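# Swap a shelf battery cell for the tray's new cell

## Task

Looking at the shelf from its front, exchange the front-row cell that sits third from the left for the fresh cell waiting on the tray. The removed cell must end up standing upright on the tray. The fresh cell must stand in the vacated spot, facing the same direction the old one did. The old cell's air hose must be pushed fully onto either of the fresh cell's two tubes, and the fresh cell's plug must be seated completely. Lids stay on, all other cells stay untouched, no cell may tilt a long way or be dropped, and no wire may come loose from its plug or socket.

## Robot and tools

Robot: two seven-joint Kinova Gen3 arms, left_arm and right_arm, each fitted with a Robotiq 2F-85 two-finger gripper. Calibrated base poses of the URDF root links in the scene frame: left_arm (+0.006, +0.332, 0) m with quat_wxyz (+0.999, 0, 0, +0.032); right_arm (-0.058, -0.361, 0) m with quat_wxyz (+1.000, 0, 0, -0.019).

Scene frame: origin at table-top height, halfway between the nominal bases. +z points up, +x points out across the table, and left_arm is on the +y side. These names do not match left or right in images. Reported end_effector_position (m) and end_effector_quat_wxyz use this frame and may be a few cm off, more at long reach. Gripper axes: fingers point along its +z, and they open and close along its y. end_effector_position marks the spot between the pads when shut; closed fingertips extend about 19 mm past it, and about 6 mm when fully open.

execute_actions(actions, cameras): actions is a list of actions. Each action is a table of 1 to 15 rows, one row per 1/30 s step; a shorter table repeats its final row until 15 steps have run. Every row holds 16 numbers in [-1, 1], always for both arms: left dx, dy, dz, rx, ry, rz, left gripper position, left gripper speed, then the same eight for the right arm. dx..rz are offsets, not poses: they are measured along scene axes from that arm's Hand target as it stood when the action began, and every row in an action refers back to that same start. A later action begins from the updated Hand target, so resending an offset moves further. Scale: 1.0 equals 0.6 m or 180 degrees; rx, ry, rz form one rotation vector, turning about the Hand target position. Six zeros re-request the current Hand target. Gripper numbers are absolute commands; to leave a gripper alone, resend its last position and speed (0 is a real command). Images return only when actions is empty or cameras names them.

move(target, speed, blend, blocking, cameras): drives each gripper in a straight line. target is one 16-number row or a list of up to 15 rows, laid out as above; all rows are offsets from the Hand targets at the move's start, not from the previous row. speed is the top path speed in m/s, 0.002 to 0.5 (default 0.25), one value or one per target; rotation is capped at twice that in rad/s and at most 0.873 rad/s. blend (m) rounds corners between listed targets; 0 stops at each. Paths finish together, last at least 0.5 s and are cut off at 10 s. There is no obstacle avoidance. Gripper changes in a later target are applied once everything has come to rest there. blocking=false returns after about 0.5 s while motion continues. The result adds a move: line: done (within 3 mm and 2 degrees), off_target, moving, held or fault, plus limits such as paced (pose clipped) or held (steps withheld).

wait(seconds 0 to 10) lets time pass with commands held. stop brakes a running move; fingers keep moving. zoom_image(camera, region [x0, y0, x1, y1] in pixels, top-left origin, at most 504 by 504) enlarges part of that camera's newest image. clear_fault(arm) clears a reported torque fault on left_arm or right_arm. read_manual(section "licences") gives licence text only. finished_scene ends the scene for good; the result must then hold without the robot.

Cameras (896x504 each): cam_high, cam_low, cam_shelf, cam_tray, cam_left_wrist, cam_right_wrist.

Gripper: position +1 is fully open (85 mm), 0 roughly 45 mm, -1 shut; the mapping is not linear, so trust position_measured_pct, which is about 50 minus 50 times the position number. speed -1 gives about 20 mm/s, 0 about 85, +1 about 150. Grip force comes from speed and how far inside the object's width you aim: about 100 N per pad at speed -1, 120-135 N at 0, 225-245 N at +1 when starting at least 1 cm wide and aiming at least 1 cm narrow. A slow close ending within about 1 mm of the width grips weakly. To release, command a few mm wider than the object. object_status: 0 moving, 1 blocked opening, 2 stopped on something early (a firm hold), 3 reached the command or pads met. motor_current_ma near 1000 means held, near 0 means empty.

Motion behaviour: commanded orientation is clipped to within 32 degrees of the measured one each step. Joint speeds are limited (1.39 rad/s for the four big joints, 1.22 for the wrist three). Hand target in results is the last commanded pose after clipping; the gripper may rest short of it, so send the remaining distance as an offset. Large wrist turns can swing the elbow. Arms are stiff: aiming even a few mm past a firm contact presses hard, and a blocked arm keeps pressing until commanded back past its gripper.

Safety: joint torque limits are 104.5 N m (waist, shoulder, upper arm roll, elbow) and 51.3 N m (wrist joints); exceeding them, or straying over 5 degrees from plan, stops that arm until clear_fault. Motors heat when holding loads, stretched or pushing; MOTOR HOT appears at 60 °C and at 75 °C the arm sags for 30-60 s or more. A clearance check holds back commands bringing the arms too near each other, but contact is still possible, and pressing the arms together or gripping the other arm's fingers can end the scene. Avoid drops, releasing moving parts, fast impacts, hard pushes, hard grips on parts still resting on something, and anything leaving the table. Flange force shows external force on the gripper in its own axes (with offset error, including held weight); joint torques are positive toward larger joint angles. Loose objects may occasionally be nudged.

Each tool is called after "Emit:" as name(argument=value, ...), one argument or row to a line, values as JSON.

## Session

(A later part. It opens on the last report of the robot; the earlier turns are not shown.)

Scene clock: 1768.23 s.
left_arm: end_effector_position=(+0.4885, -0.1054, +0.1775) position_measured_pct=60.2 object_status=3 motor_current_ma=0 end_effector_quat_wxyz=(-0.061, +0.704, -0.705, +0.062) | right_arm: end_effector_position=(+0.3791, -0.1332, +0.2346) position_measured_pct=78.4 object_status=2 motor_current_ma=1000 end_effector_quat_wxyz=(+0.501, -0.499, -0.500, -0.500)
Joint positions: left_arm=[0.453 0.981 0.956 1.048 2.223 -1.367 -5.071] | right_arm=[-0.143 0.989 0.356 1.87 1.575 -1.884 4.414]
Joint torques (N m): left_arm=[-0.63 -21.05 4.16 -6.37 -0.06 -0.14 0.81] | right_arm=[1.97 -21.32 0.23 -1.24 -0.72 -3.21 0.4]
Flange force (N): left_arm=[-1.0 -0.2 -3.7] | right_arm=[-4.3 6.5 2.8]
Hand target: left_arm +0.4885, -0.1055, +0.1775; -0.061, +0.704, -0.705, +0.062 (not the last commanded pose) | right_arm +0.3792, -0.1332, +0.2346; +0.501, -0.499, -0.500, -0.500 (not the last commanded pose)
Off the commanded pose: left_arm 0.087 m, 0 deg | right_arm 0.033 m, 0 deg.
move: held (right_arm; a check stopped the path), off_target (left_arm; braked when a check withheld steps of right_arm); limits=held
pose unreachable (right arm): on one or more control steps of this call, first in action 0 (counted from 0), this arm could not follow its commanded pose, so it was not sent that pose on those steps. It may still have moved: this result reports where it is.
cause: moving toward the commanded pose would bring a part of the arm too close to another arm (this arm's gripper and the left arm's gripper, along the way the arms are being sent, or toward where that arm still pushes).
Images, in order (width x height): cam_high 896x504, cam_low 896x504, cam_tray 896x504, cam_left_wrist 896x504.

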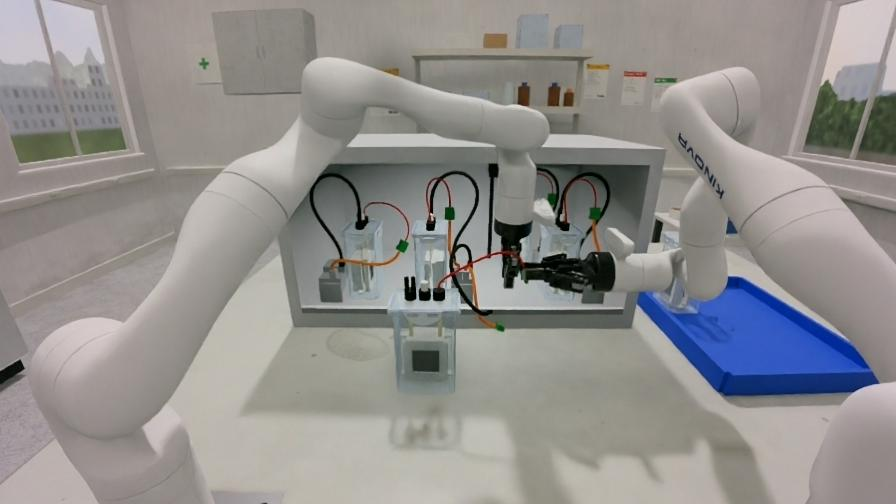

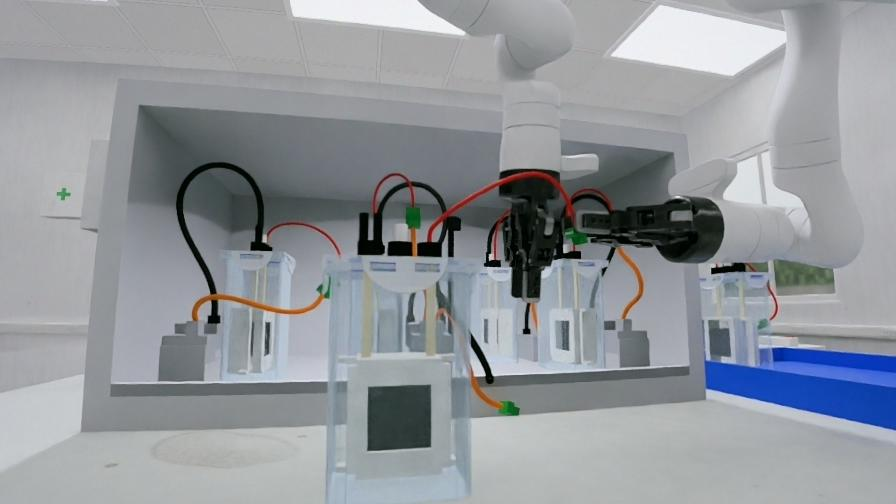

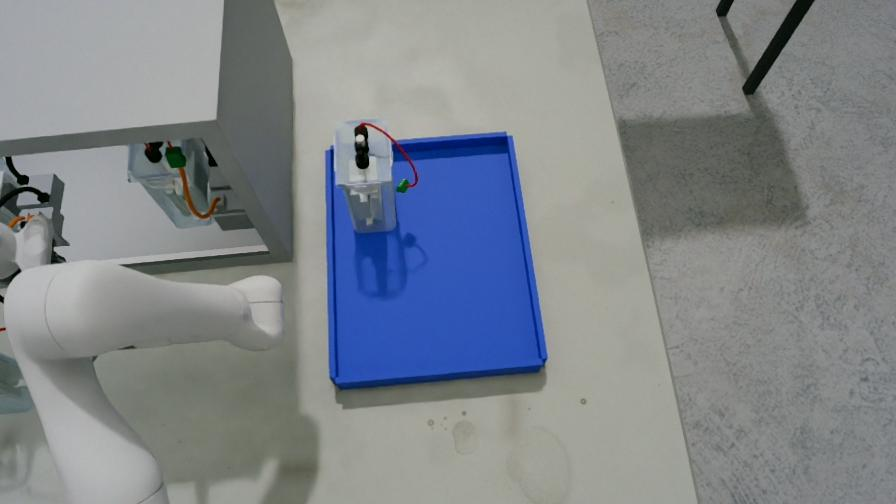

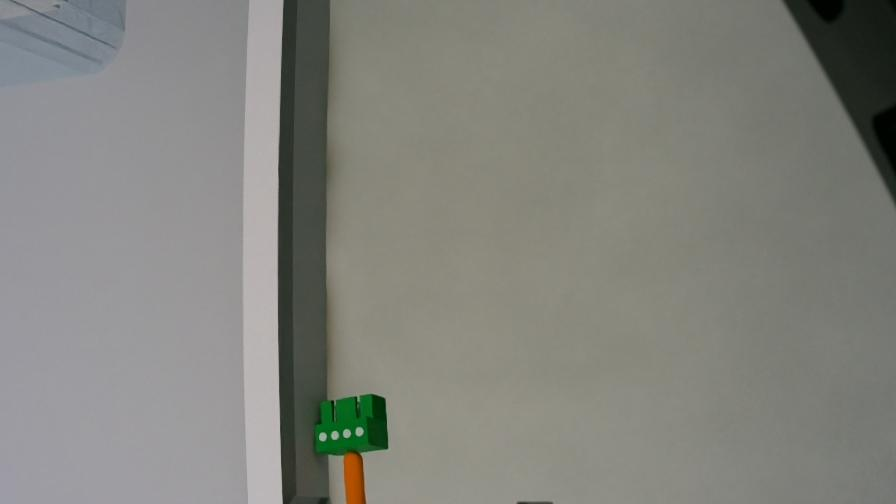

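Emit:
move(
  target=[0.0717,-0.001,-0.125,0,0,0,-0.2,-0.5, 0,0,0,0,0,0,-0.9,-1],
  speed=0.08,
  cameras=["cam_left_wrist","cam_low"],
)

Emit:
zoom_image(
  camera="cam_left_wrist",
  region=[300, 304, 600, 504],
)

Scene clock: 1776.43 s.
left_arm: end_effector_position=(+0.5314, -0.1061, +0.1025) position_measured_pct=60.2 object_status=3 motor_current_ma=0 end_effector_quat_wxyz=(-0.061, +0.704, -0.705, +0.062) | right_arm: end_effector_position=(+0.3792, -0.1332, +0.2346) position_measured_pct=78.4 object_status=2 motor_current_ma=1000 end_effector_quat_wxyz=(+0.501, -0.499, -0.500, -0.500)
Joint positions: left_arm=[0.453 1.121 0.911 0.98 2.163 -1.28 -5.117] | right_arm=[-0.143 0.989 0.356 1.87 1.575 -1.884 4.414]
Joint torques (N m): left_arm=[-0.67 -22.88 4.18 -6.04 -0.14 0.02 0.83] | right_arm=[1.98 -21.3 0.23 -1.18 -0.74 -3.21 0.41]
Flange force (N): left_arm=[-0.4 -0.6 -3.9] | right_arm=[-4.3 6.7 2.7]
Hand target: left_arm +0.5315, -0.1061, +0.1025; -0.061, +0.704, -0.705, +0.062 | right_arm +0.3792, -0.1332, +0.2346; +0.501, -0.499, -0.500, -0.500
Off the commanded pose: left_arm 0.000 m, 0 deg | right_arm 0.000 m, 0 deg.
move: done
Images, in order (width x height): cam_low 896x504, cam_left_wrist 896x504.

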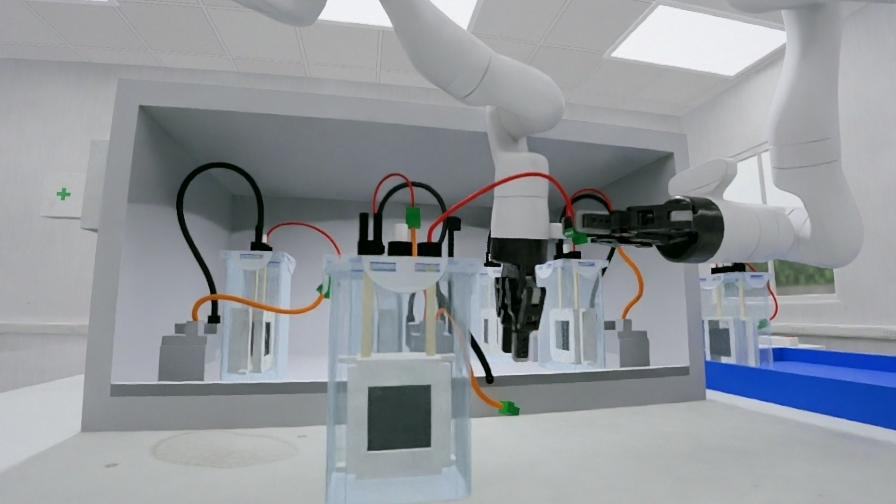

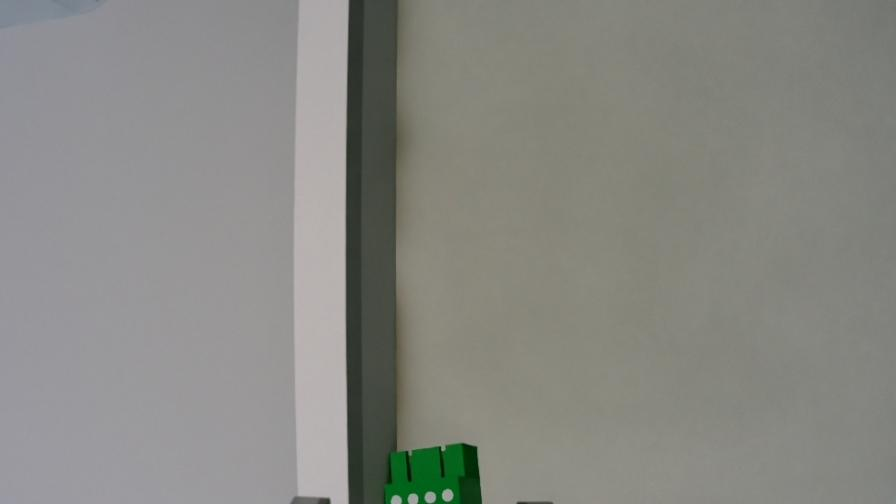

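Scaled by 1.680 from the camera's 896x504 image, which has a finer 1280x720 frame.

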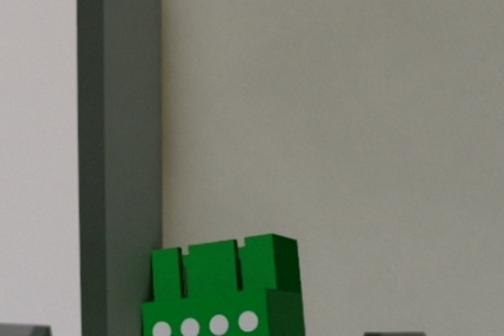

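Emit:
move(
  target=[
    [0,0,0.05,0,0,0,-0.2,-0.5, -0.08,0.02,0,0,0,0,-0.9,-1],
    [-0.06,0.1,0.1,-0.1716,-0.087,0.4725,-0.2,-0.5, -0.08,0.02,0,0,0,0,-0.9,-1],
  ],
  speed=0.12,
  cameras=["cam_left_wrist","cam_low","cam_high"],
)

Emit:
zoom_image(
  camera="cam_left_wrist",
  region=[200, 200, 650, 504],
)

Scene clock: 1825.90 s.
left_arm: end_effector_position=(+0.4955, -0.0461, +0.1625) position_measured_pct=60.2 object_status=3 motor_current_ma=0 end_effector_quat_wxyz=(+0.000, +0.966, +0.001, +0.259) | right_arm: end_effector_position=(+0.3312, -0.1212, +0.2346) position_measured_pct=78.4 object_status=2 motor_current_ma=1000 end_effector_quat_wxyz=(+0.501, -0.499, -0.500, -0.500)
Joint positions: left_arm=[0.577 0.687 0.471 1.588 2.121 -0.816 -3.18] | right_arm=[-0.168 0.957 0.354 2.039 1.603 -1.87 4.553]
Joint torques (N m): left_arm=[-0.62 -18.02 1.23 -7.52 -0.88 -0.2 0.71] | right_arm=[2.02 -19.76 0.04 -0.01 -0.35 -3.29 0.41]
Flange force (N): left_arm=[1.7 -1.6 -5.0] | right_arm=[-4.4 6.4 3.2]
Hand target: left_arm +0.4955, -0.0461, +0.1625; +0.000, +0.966, +0.001, +0.259 | right_arm +0.3312, -0.1212, +0.2346; +0.501, -0.499, -0.500, -0.500
Off the commanded pose: left_arm 0.000 m, 0 deg | right_arm 0.000 m, 0 deg.
move: done
Images, in order (width x height): cam_high 896x504, cam_low 896x504, cam_left_wrist 896x504.

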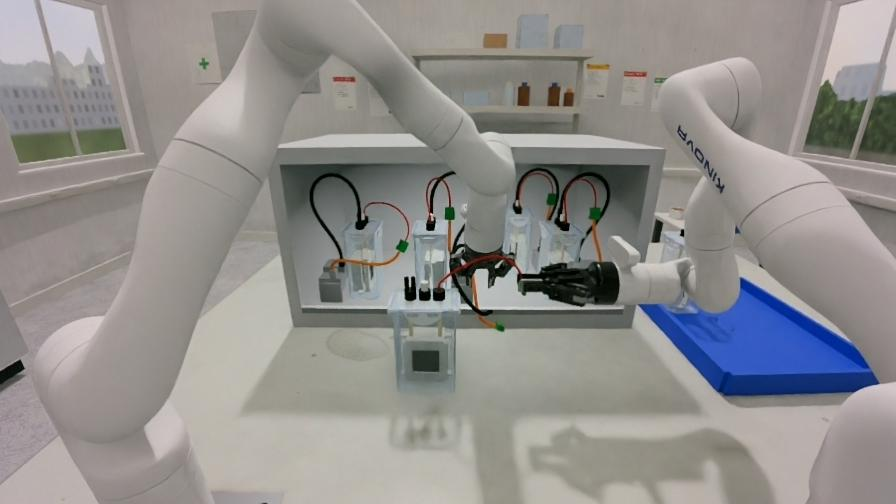

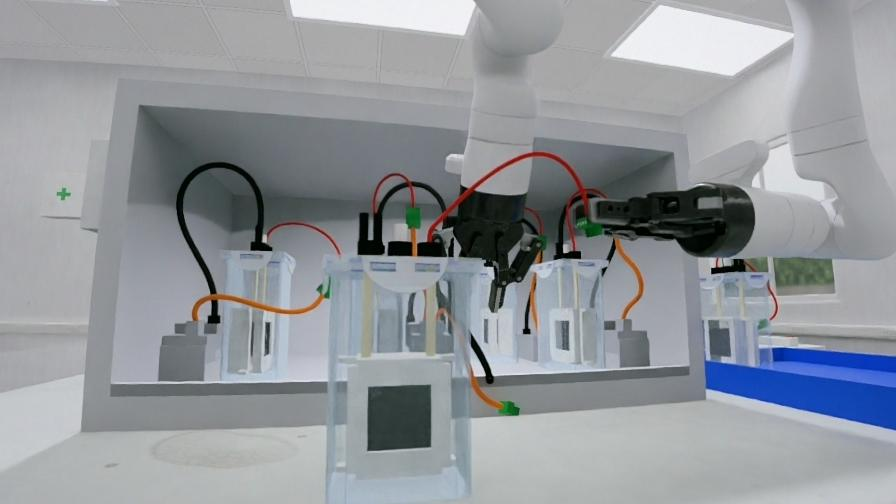

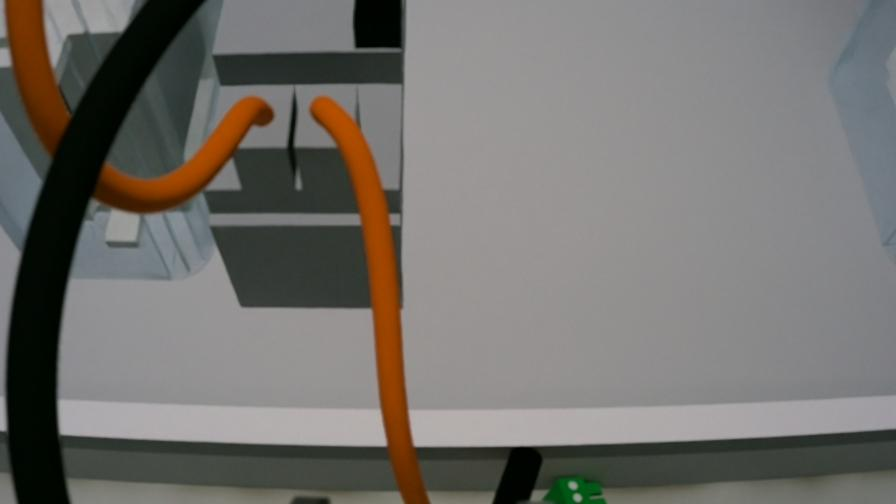

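Scaled by 1.120 from the camera's 896x504 image, which has a finer 1280x720 frame.

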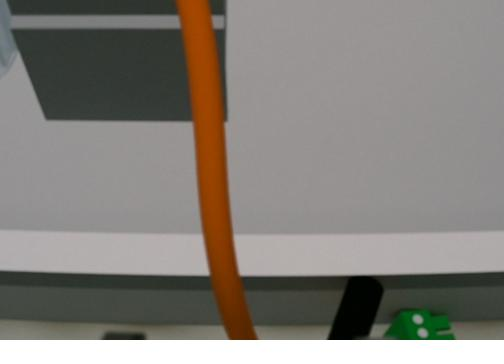

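Emit:
move(
  target=[
    [0.0875,0.0073,-0.1517,0,0,0,-0.3,-0.5, 0,0,0,0,0,0,-0.9,-1],
    [0.0875,0.0073,-0.1517,0,0,0,-0.97,-1, 0,0,0,0,0,0,-0.9,-1],
  ],
  speed=0.1,
  cameras=["cam_left_wrist","cam_low"],
)

Scene clock: 1842.30 s.
left_arm: end_effector_position=(+0.5480, -0.0417, +0.0714) position_measured_pct=92.6 object_status=0 motor_current_ma=1000 end_effector_quat_wxyz=(+0.000, +0.966, +0.001, +0.259) | right_arm: end_effector_position=(+0.3312, -0.1212, +0.2346) position_measured_pct=78.4 object_status=2 motor_current_ma=1000 end_effector_quat_wxyz=(+0.501, -0.499, -0.500, -0.500)
Joint positions: left_arm=[0.572 0.879 0.374 1.525 1.984 -0.675 -3.103] | right_arm=[-0.168 0.957 0.354 2.039 1.603 -1.87 4.553]
Joint torques (N m): left_arm=[-11.55 17.36 -10.09 -2.17 -0.85 2.76 0.83] | right_arm=[2 -19.76 0.05 -0.06 -0.36 -3.29 0.41]
Flange force (N): left_arm=[4.0 -6.9 -86.8] | right_arm=[-4.4 6.2 3.2]
Hand target: left_arm +0.5480, -0.0417, +0.0715; +0.000, +0.966, +0.001, +0.259 | right_arm +0.3312, -0.1212, +0.2346; +0.501, -0.499, -0.500, -0.500
Off the commanded pose: left_arm 0.000 m, 0 deg | right_arm 0.000 m, 0 deg.
move: done
Images, in order (width x height): cam_low 896x504, cam_left_wrist 896x504.

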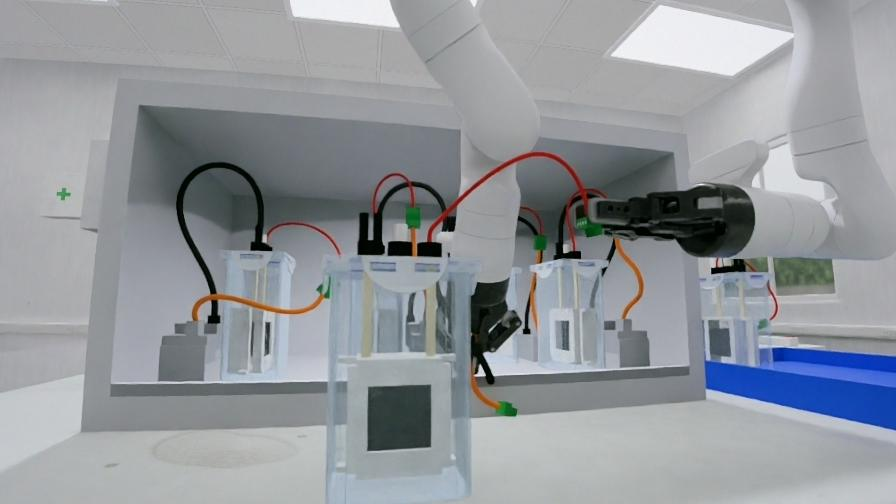

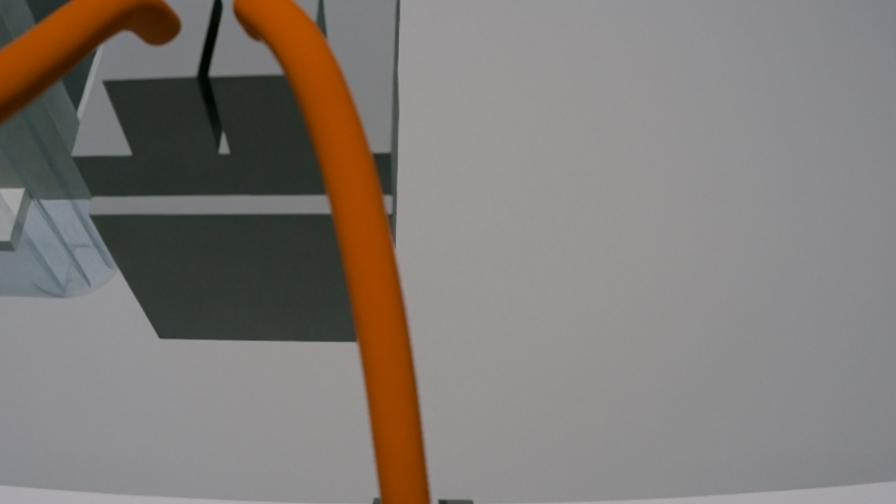

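Emit:
move(
  target=[
    [-0.005,0,0.01,0,0,0,-0.97,-1, 0,0,0,0,0,0,-0.9,-1],
    [-0.05,0,0.11,0,0,0,-0.97,-1, 0,0,0,0,0,0,-0.9,-1],
  ],
  speed=0.06,
  cameras=["cam_left_wrist","cam_low","cam_high"],
)

Scene clock: 1851.67 s.
left_arm: end_effector_position=(+0.5182, -0.0414, +0.1374) position_measured_pct=92.6 object_status=2 motor_current_ma=1000 end_effector_quat_wxyz=(+0.000, +0.966, +0.001, +0.259) | right_arm: end_effector_position=(+0.3312, -0.1212, +0.2346) position_measured_pct=78.4 object_status=2 motor_current_ma=1000 end_effector_quat_wxyz=(+0.501, -0.499, -0.500, -0.500)
Joint positions: left_arm=[0.559 0.745 0.447 1.567 2.082 -0.771 -3.175] | right_arm=[-0.168 0.957 0.354 2.039 1.603 -1.87 4.553]
Joint torques (N m): left_arm=[44.72 -20.24 38.95 16.01 14.29 4.51 0.67] | right_arm=[2.05 -19.76 0.1 -0.03 -0.37 -3.3 0.42]
Flange force (N): left_arm=[78.1 -18.9 57.6] | right_arm=[-4.4 6.3 3.3]
Hand target: left_arm +0.5179, -0.0417, +0.1375; +0.000, +0.966, +0.001, +0.259 | right_arm +0.3312, -0.1212, +0.2346; +0.501, -0.499, -0.500, -0.500
Off the commanded pose: left_arm 0.000 m, 0 deg | right_arm 0.000 m, 0 deg.
move: done
Images, in order (width x height): cam_high 896x504, cam_low 896x504, cam_left_wrist 896x504.

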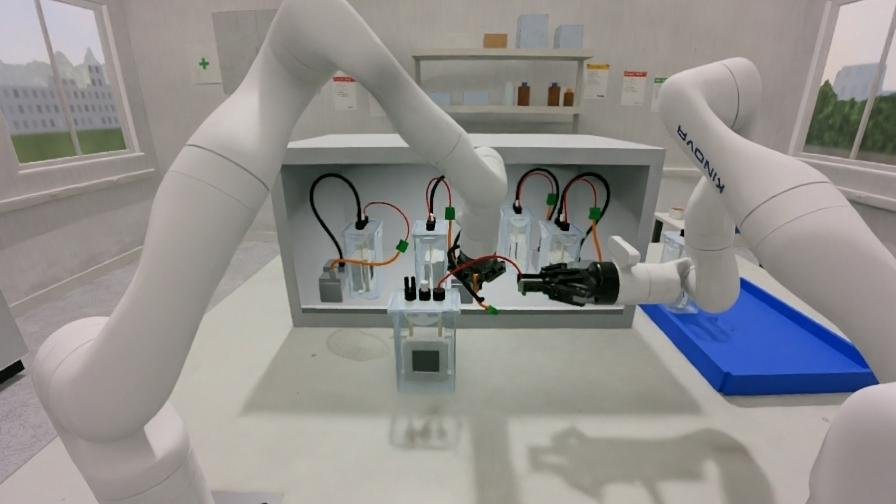

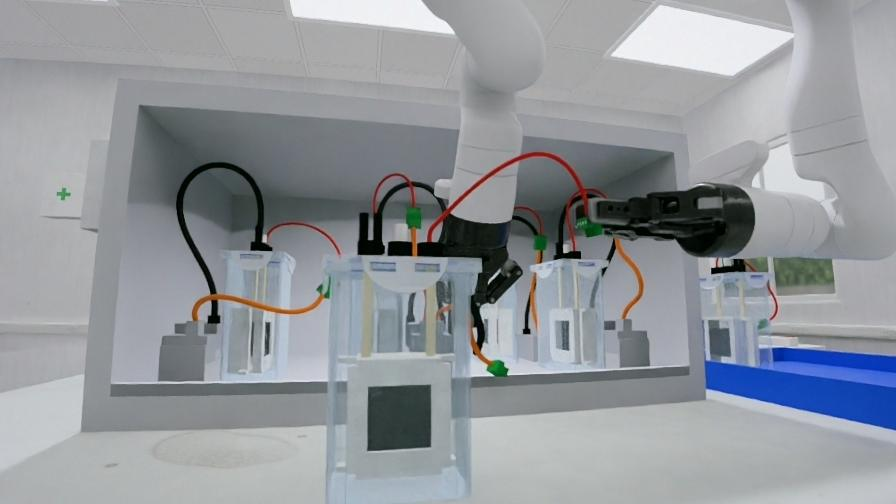

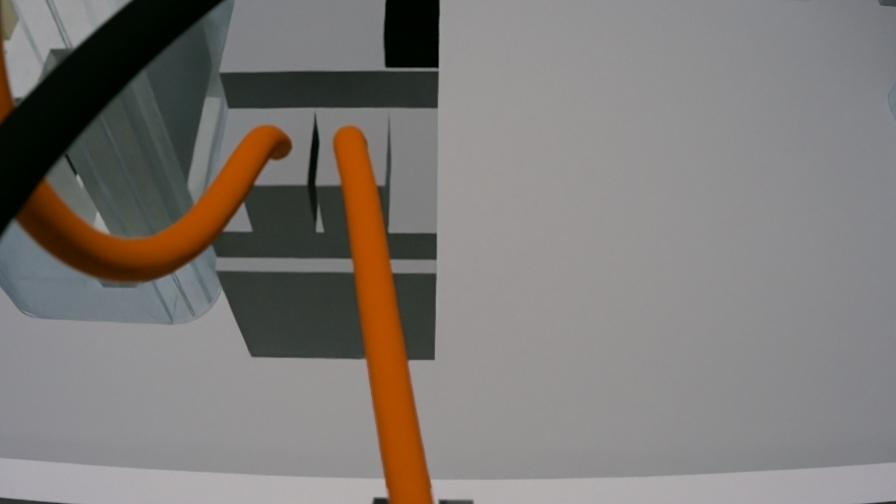

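Emit:
move(
  target=[0.035,0,-0.03,0,0,0,-0.97,-1, 0,0,0,0,0,0,-0.9,-1],
  speed=0.1,
  cameras=["cam_left_wrist","cam_low"],
)

Emit:
zoom_image(
  camera="cam_low",
  region=[380, 250, 580, 420],
)

Scene clock: 1858.00 s.
left_arm: end_effector_position=(+0.5389, -0.0417, +0.1195) position_measured_pct=92.6 object_status=2 motor_current_ma=1000 end_effector_quat_wxyz=(+0.000, +0.966, +0.001, +0.259) | right_arm: end_effector_position=(+0.3312, -0.1212, +0.2346) position_measured_pct=78.4 object_status=2 motor_current_ma=1000 end_effector_quat_wxyz=(+0.501, -0.499, -0.500, -0.500)
Joint positions: left_arm=[0.548 0.798 0.433 1.524 2.063 -0.751 -3.189] | right_arm=[-0.168 0.957 0.354 2.039 1.603 -1.87 4.553]
Joint torques (N m): left_arm=[-3.16 -20.22 -0.58 -8.86 -1.66 -0.47 0.85] | right_arm=[2.03 -19.75 0.07 -0.03 -0.36 -3.3 0.41]
Flange force (N): left_arm=[-2.1 0.2 -7.3] | right_arm=[-4.4 6.3 3.3]
Hand target: left_arm +0.5390, -0.0417, +0.1195; +0.000, +0.966, +0.001, +0.259 | right_arm +0.3312, -0.1212, +0.2346; +0.501, -0.499, -0.500, -0.500
Off the commanded pose: left_arm 0.000 m, 0 deg | right_arm 0.000 m, 0 deg.
move: done
Images, in order (width x height): cam_low 896x504, cam_left_wrist 896x504.

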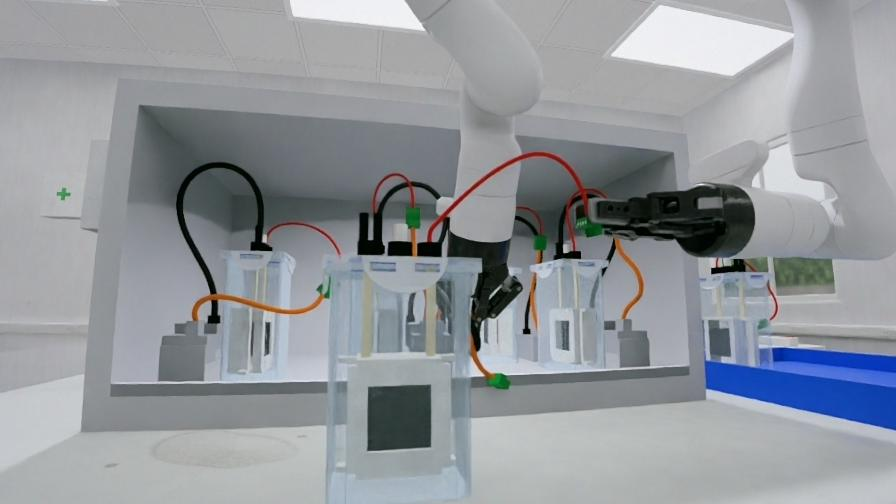

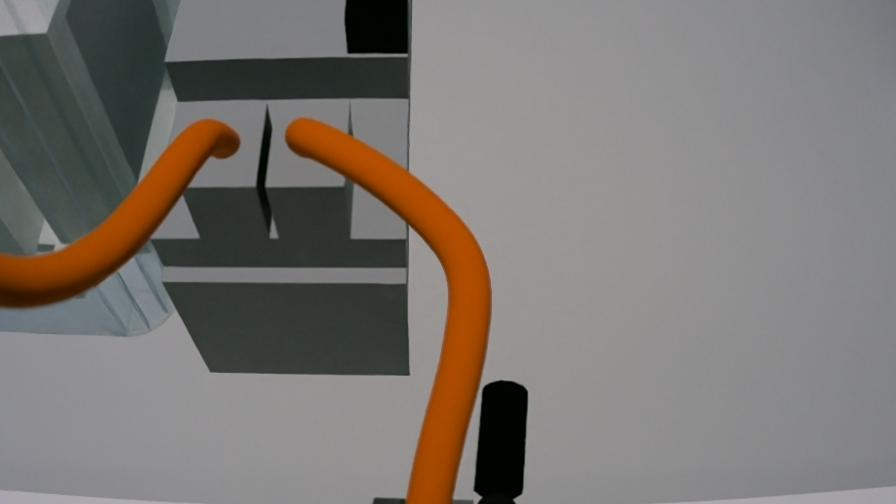

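Scaled by 2.520.

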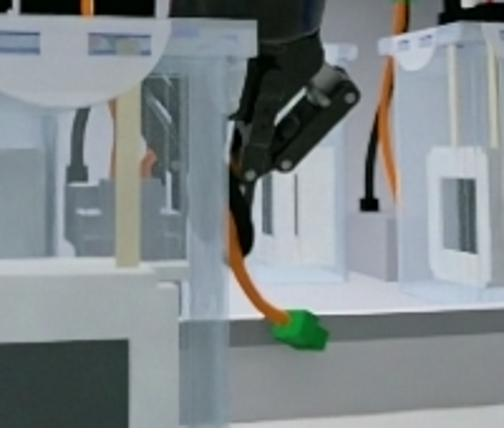

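Emit:
move(
  target=[
    [0,0,0,0,0,0,-0.3,-0.5, 0,0,0,0,0,0,-0.9,-1],
    [-0.05,0,0.04,0,0,0,-0.3,-0.5, 0,0,0,0,0,0,-0.9,-1],
    [-0.03,-0.03,0.05,0,0.0556,0,-0.3,-0.5, 0,0,0,0,0,0,-0.9,-1],
  ],
  speed=0.1,
  cameras=["cam_left_wrist","cam_low"],
)

Emit:
zoom_image(
  camera="cam_low",
  region=[380, 250, 580, 420],
)

Scene clock: 1881.57 s.
left_arm: end_effector_position=(+0.5210, -0.0597, +0.1495) position_measured_pct=64.9 object_status=3 motor_current_ma=0 end_effector_quat_wxyz=(+0.000, +0.985, +0.001, +0.174) | right_arm: end_effector_position=(+0.3312, -0.1212, +0.2346) position_measured_pct=78.4 object_status=2 motor_current_ma=1000 end_effector_quat_wxyz=(+0.501, -0.499, -0.500, -0.500)
Joint positions: left_arm=[0.478 0.825 0.598 1.328 2.3 -0.987 -3.467] | right_arm=[-0.168 0.957 0.354 2.039 1.603 -1.87 4.553]
Joint torques (N m): left_arm=[-0.65 -19.98 2.45 -7.71 -0.6 0.07 0.9] | right_arm=[2.03 -19.77 0.03 -0.05 -0.35 -3.3 0.43]
Flange force (N): left_arm=[0.2 -2.1 -4.4] | right_arm=[-4.4 6.3 3.3]
Hand target: left_arm +0.5210, -0.0597, +0.1495; +0.000, +0.985, +0.001, +0.174 | right_arm +0.3312, -0.1212, +0.2346; +0.501, -0.499, -0.500, -0.500
Off the commanded pose: left_arm 0.000 m, 0 deg | right_arm 0.000 m, 0 deg.
move: done
Images, in order (width x height): cam_low 896x504, cam_left_wrist 896x504.

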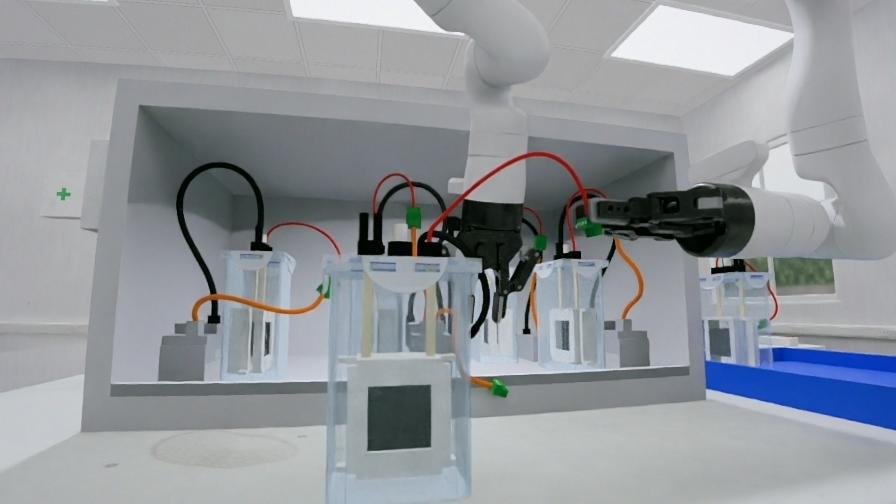

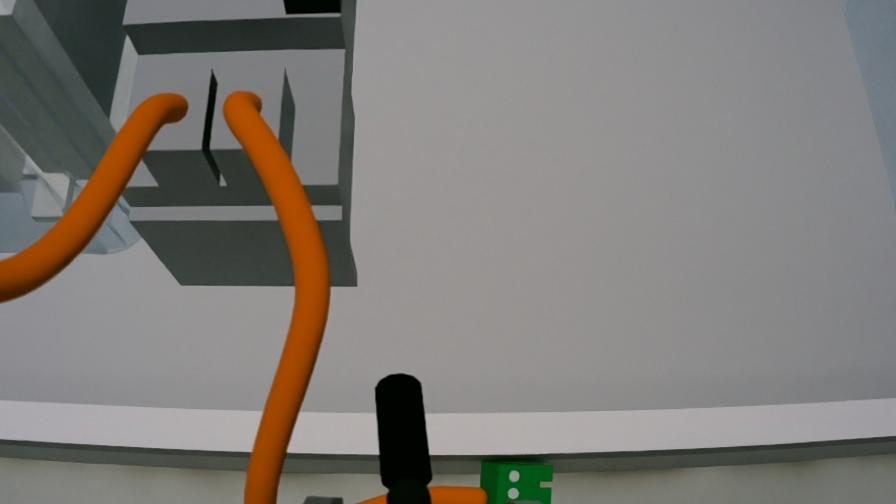

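Scaled by 2.520.

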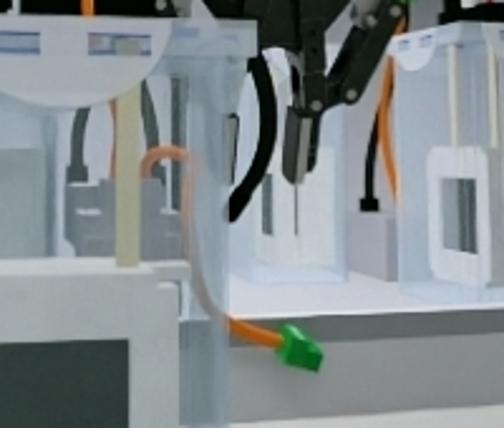

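Emit:
move(
  target=[
    [-0.05,0,0.1,0,0,0,-0.2,-0.5, 0,0.02,0.13,0,0,0,-0.9,-1],
    [-0.12,-0.03,0.06,0.3155,-0.1605,-0.397,-0.2,-0.5, 0,0.02,0.13,0,0,0,-0.9,-1],
    [-0.091,-0.045,-0.1117,0.3155,-0.1605,-0.397,-0.2,-0.5, 0,0.02,0.13,0,0,0,-0.9,-1],
  ],
  speed=0.12,
  blend=[0.02,0.02,0],
  cameras=["cam_left_wrist","cam_low","cam_high"],
)

Emit:
zoom_image(
  camera="cam_left_wrist",
  region=[250, 250, 600, 504],
)

Scene clock: 1934.63 s.
left_arm: end_effector_position=(+0.4771, -0.0656, +0.2015) position_measured_pct=60.2 object_status=3 motor_current_ma=0 end_effector_quat_wxyz=(-0.124, +0.933, -0.228, +0.248) | right_arm: end_effector_position=(+0.3312, -0.1092, +0.3126) position_measured_pct=78.4 object_status=2 motor_current_ma=1000 end_effector_quat_wxyz=(+0.501, -0.499, -0.500, -0.500)
Joint positions: left_arm=[0.641 0.724 0.588 1.436 2.092 -1.127 -3.671] | right_arm=[-0.218 0.754 0.384 2.054 1.579 -1.854 4.356]
Joint torques (N m): left_arm=[-0.41 -18.87 1.87 -7.25 -1.11 -0.69 0.88] | right_arm=[2.13 -18.79 0.17 -1.76 -0.96 -3.26 0.42]
Flange force (N): left_arm=[1.7 -2.6 -3.3] | right_arm=[-3.2 6.4 4.0]
Hand target: left_arm +0.4771, -0.0657, +0.2015; -0.124, +0.933, -0.228, +0.248 (not the last commanded pose) | right_arm +0.3312, -0.1092, +0.3126; +0.501, -0.499, -0.500, -0.500
Off the commanded pose: left_arm 0.121 m, 64 deg | right_arm 0.000 m, 0 deg.
move: held (left_arm; a check stopped the path); path passed 1 of 3 targets; limits=held
pose unreachable (left arm): on one or more control steps of this call, first in action 0 (counted from 0), this arm could not follow its commanded pose, so it was not sent that pose on those steps. It may still have moved: this result reports where it is.
cause: moving toward the commanded pose would bring a part of the arm too close to another arm (a part of this arm just beyond joint 7 (wrist roll) and the right arm's gripper, where that arm would come to rest).
Images, in order (width x height): cam_high 896x504, cam_low 896x504, cam_left_wrist 896x504.

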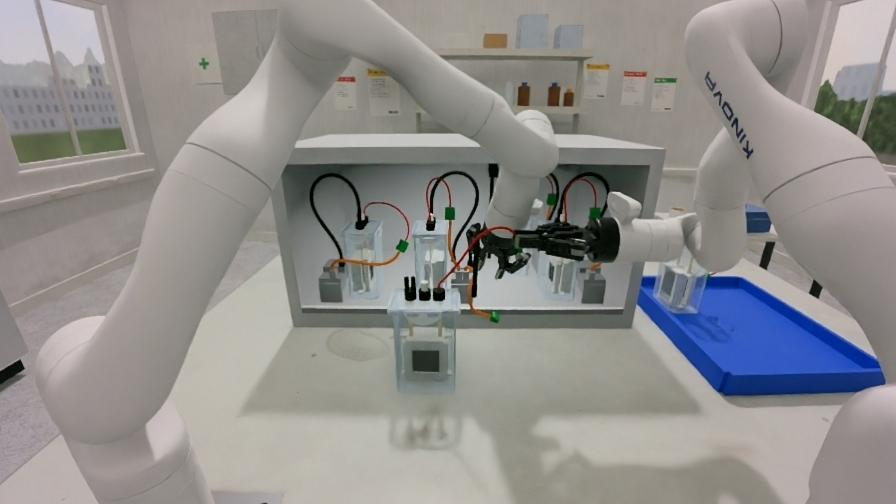

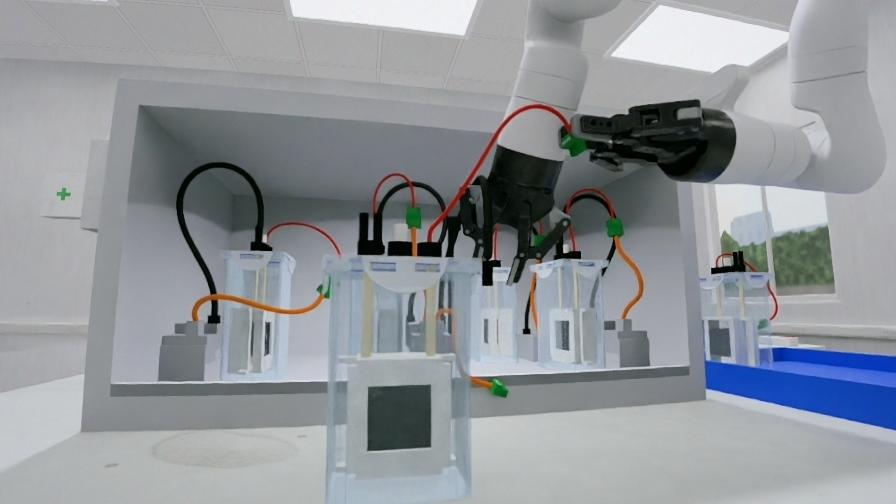

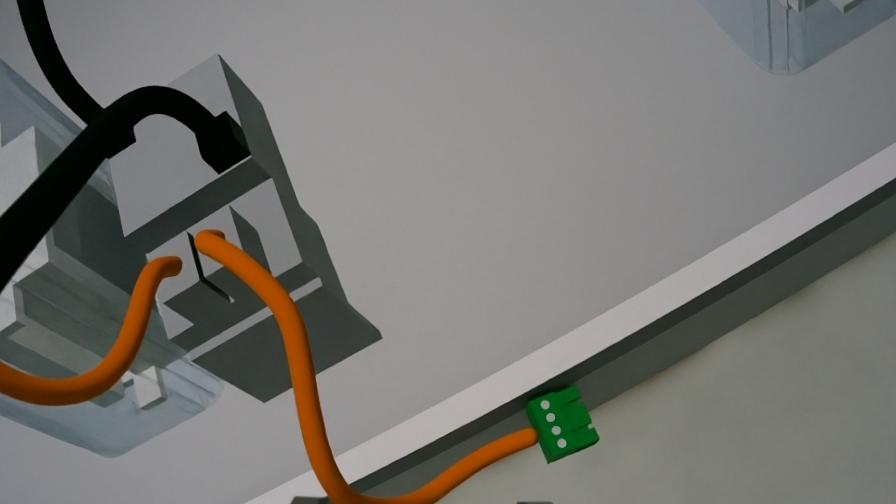

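Scaled by 1.440 from the camera's 896x504 image, which has a finer 1280x720 frame.

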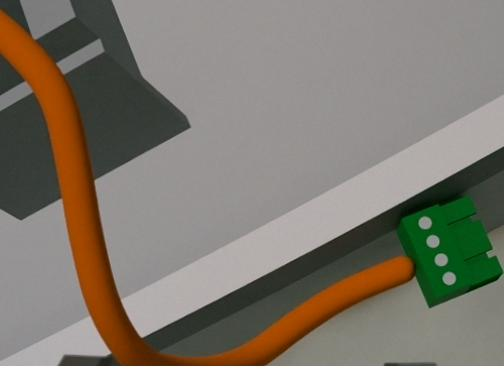

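Emit:
move(
  target=[0,0,0,0,0,0,-0.2,-0.5, -0.05,0.06,0.125,0,0,0,-0.9,-1],
  speed=0.12,
  cameras=["cam_low","cam_high"],
)

Scene clock: 1947.17 s.
left_arm: end_effector_position=(+0.4771, -0.0657, +0.2015) position_measured_pct=60.2 object_status=3 motor_current_ma=0 end_effector_quat_wxyz=(-0.124, +0.933, -0.228, +0.248) | right_arm: end_effector_position=(+0.3310, -0.1089, +0.3133) position_measured_pct=78.4 object_status=2 motor_current_ma=1000 end_effector_quat_wxyz=(+0.501, -0.499, -0.500, -0.500)
Joint positions: left_arm=[0.641 0.724 0.588 1.436 2.092 -1.127 -3.671] | right_arm=[-0.219 0.752 0.384 2.055 1.578 -1.853 4.355]
Joint torques (N m): left_arm=[-0.29 -18.89 1.93 -7.44 -1.13 -0.59 0.84] | right_arm=[2.16 -18.77 0.19 -1.76 -0.96 -3.26 0.41]
Flange force (N): left_arm=[1.0 -3.0 -3.3] | right_arm=[-3.2 6.4 4.1]
Hand target: left_arm +0.4771, -0.0657, +0.2015; -0.124, +0.933, -0.228, +0.248 | right_arm +0.3310, -0.1089, +0.3133; +0.501, -0.499, -0.500, -0.500 (not the last commanded pose)
Off the commanded pose: left_arm 0.000 m, 0 deg | right_arm 0.088 m, 0 deg.
move: held (right_arm; a check stopped the path); limits=held
pose unreachable (right arm): on one or more control steps of this call, first in action 0 (counted from 0), this arm could not follow its commanded pose, so it was not sent that pose on those steps. It may still have moved: this result reports where it is.
cause: moving toward the commanded pose would bring a part of the arm too close to another arm (this arm's gripper and a part of the left arm just beyond its joint 7 (wrist roll), where that arm would come to rest).
Images, in order (width x height): cam_high 896x504, cam_low 896x504.

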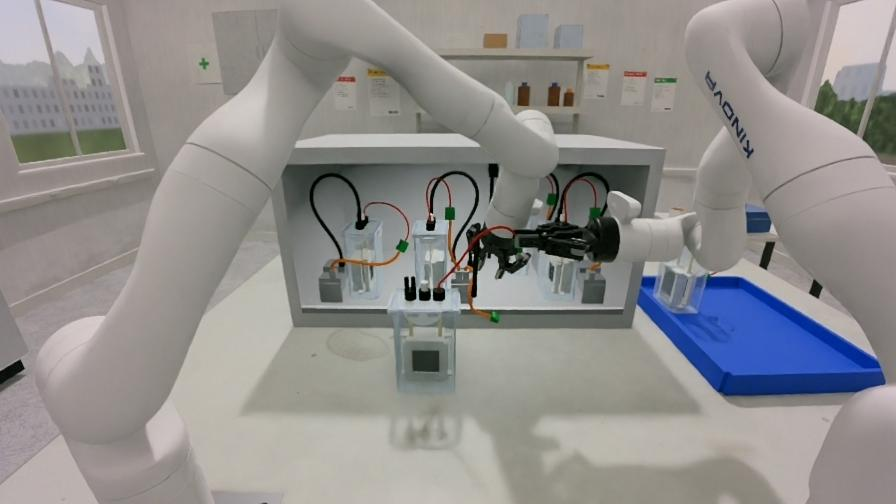

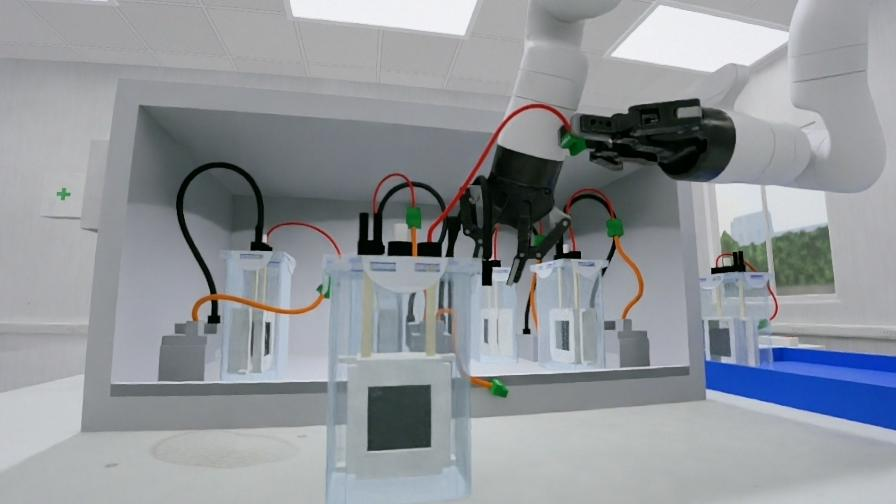

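Emit:
move(
  target=[
    [-0.095,0.21,0.1975,0,0,0,-0.2,-0.5, 0,0,0,0,0,0,-0.9,-1],
    [-0.345,0.143,0.131,0.211,-0.107,-0.266,-0.2,-0.5, 0,0,0,0,0,0,-0.9,-1],
    [-0.295,-0.035,-0.0275,0.211,-0.107,-0.266,-0.2,-0.5, 0,0,0,0,0,0,-0.9,-1],
  ],
  speed=0.18,
  blend=[0.04,0.03,0],
  cameras=["cam_left_wrist","cam_low","cam_high"],
)

Scene clock: 1975.30 s.
left_arm: end_effector_position=(+0.3001, -0.0866, +0.1851) position_measured_pct=60.2 object_status=3 motor_current_ma=0 end_effector_quat_wxyz=(-0.336, +0.622, -0.622, +0.337) | right_arm: end_effector_position=(+0.3309, -0.1089, +0.3134) position_measured_pct=78.4 object_status=2 motor_current_ma=1000 end_effector_quat_wxyz=(+0.501, -0.499, -0.500, -0.500)
Joint positions: left_arm=[1.038 0.759 0.692 1.959 1.597 -1.44 -3.722] | right_arm=[-0.219 0.752 0.384 2.055 1.578 -1.853 4.355]
Joint torques (N m): left_arm=[-0.65 -15.71 1.44 -4.03 -1.15 -2.34 0.85] | right_arm=[2.16 -18.8 0.25 -1.74 -0.91 -3.28 0.42]
Flange force (N): left_arm=[0.7 -5.8 -3.6] | right_arm=[-3.3 6.6 4.2]
Hand target: left_arm +0.3001, -0.0867, +0.1850; -0.336, +0.622, -0.622, +0.337 | right_arm +0.3309, -0.1089, +0.3134; +0.501, -0.499, -0.500, -0.500
Off the commanded pose: left_arm 0.000 m, 0 deg | right_arm 0.000 m, 0 deg.
move: done
Images, in order (width x height): cam_high 896x504, cam_low 896x504, cam_left_wrist 896x504.

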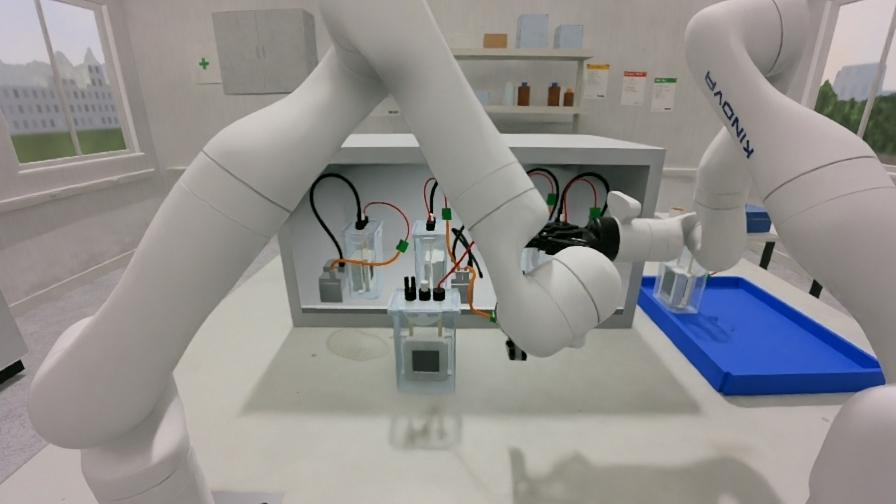

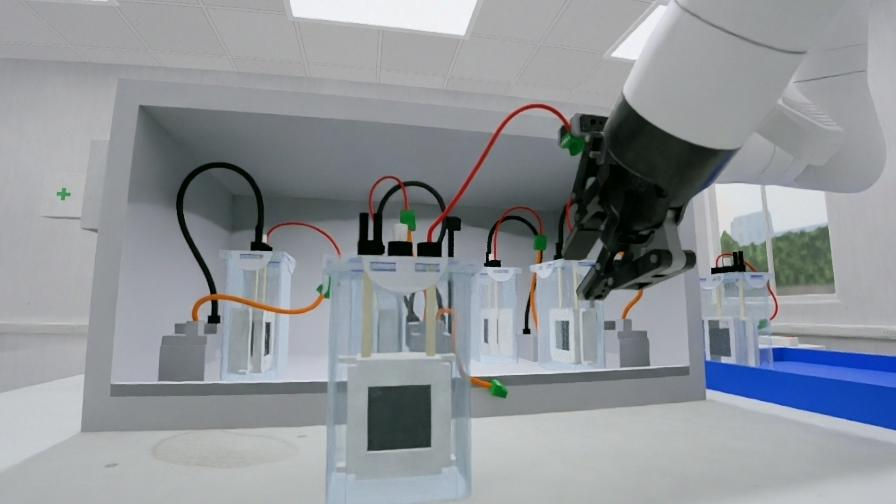

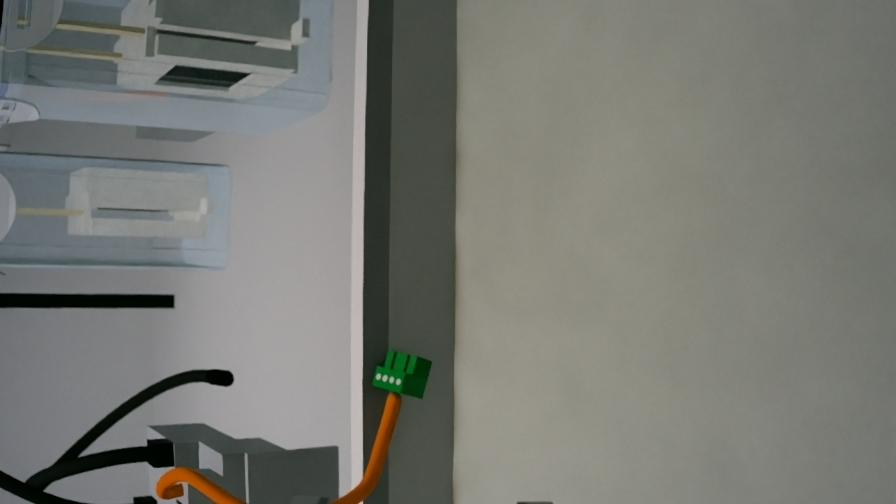

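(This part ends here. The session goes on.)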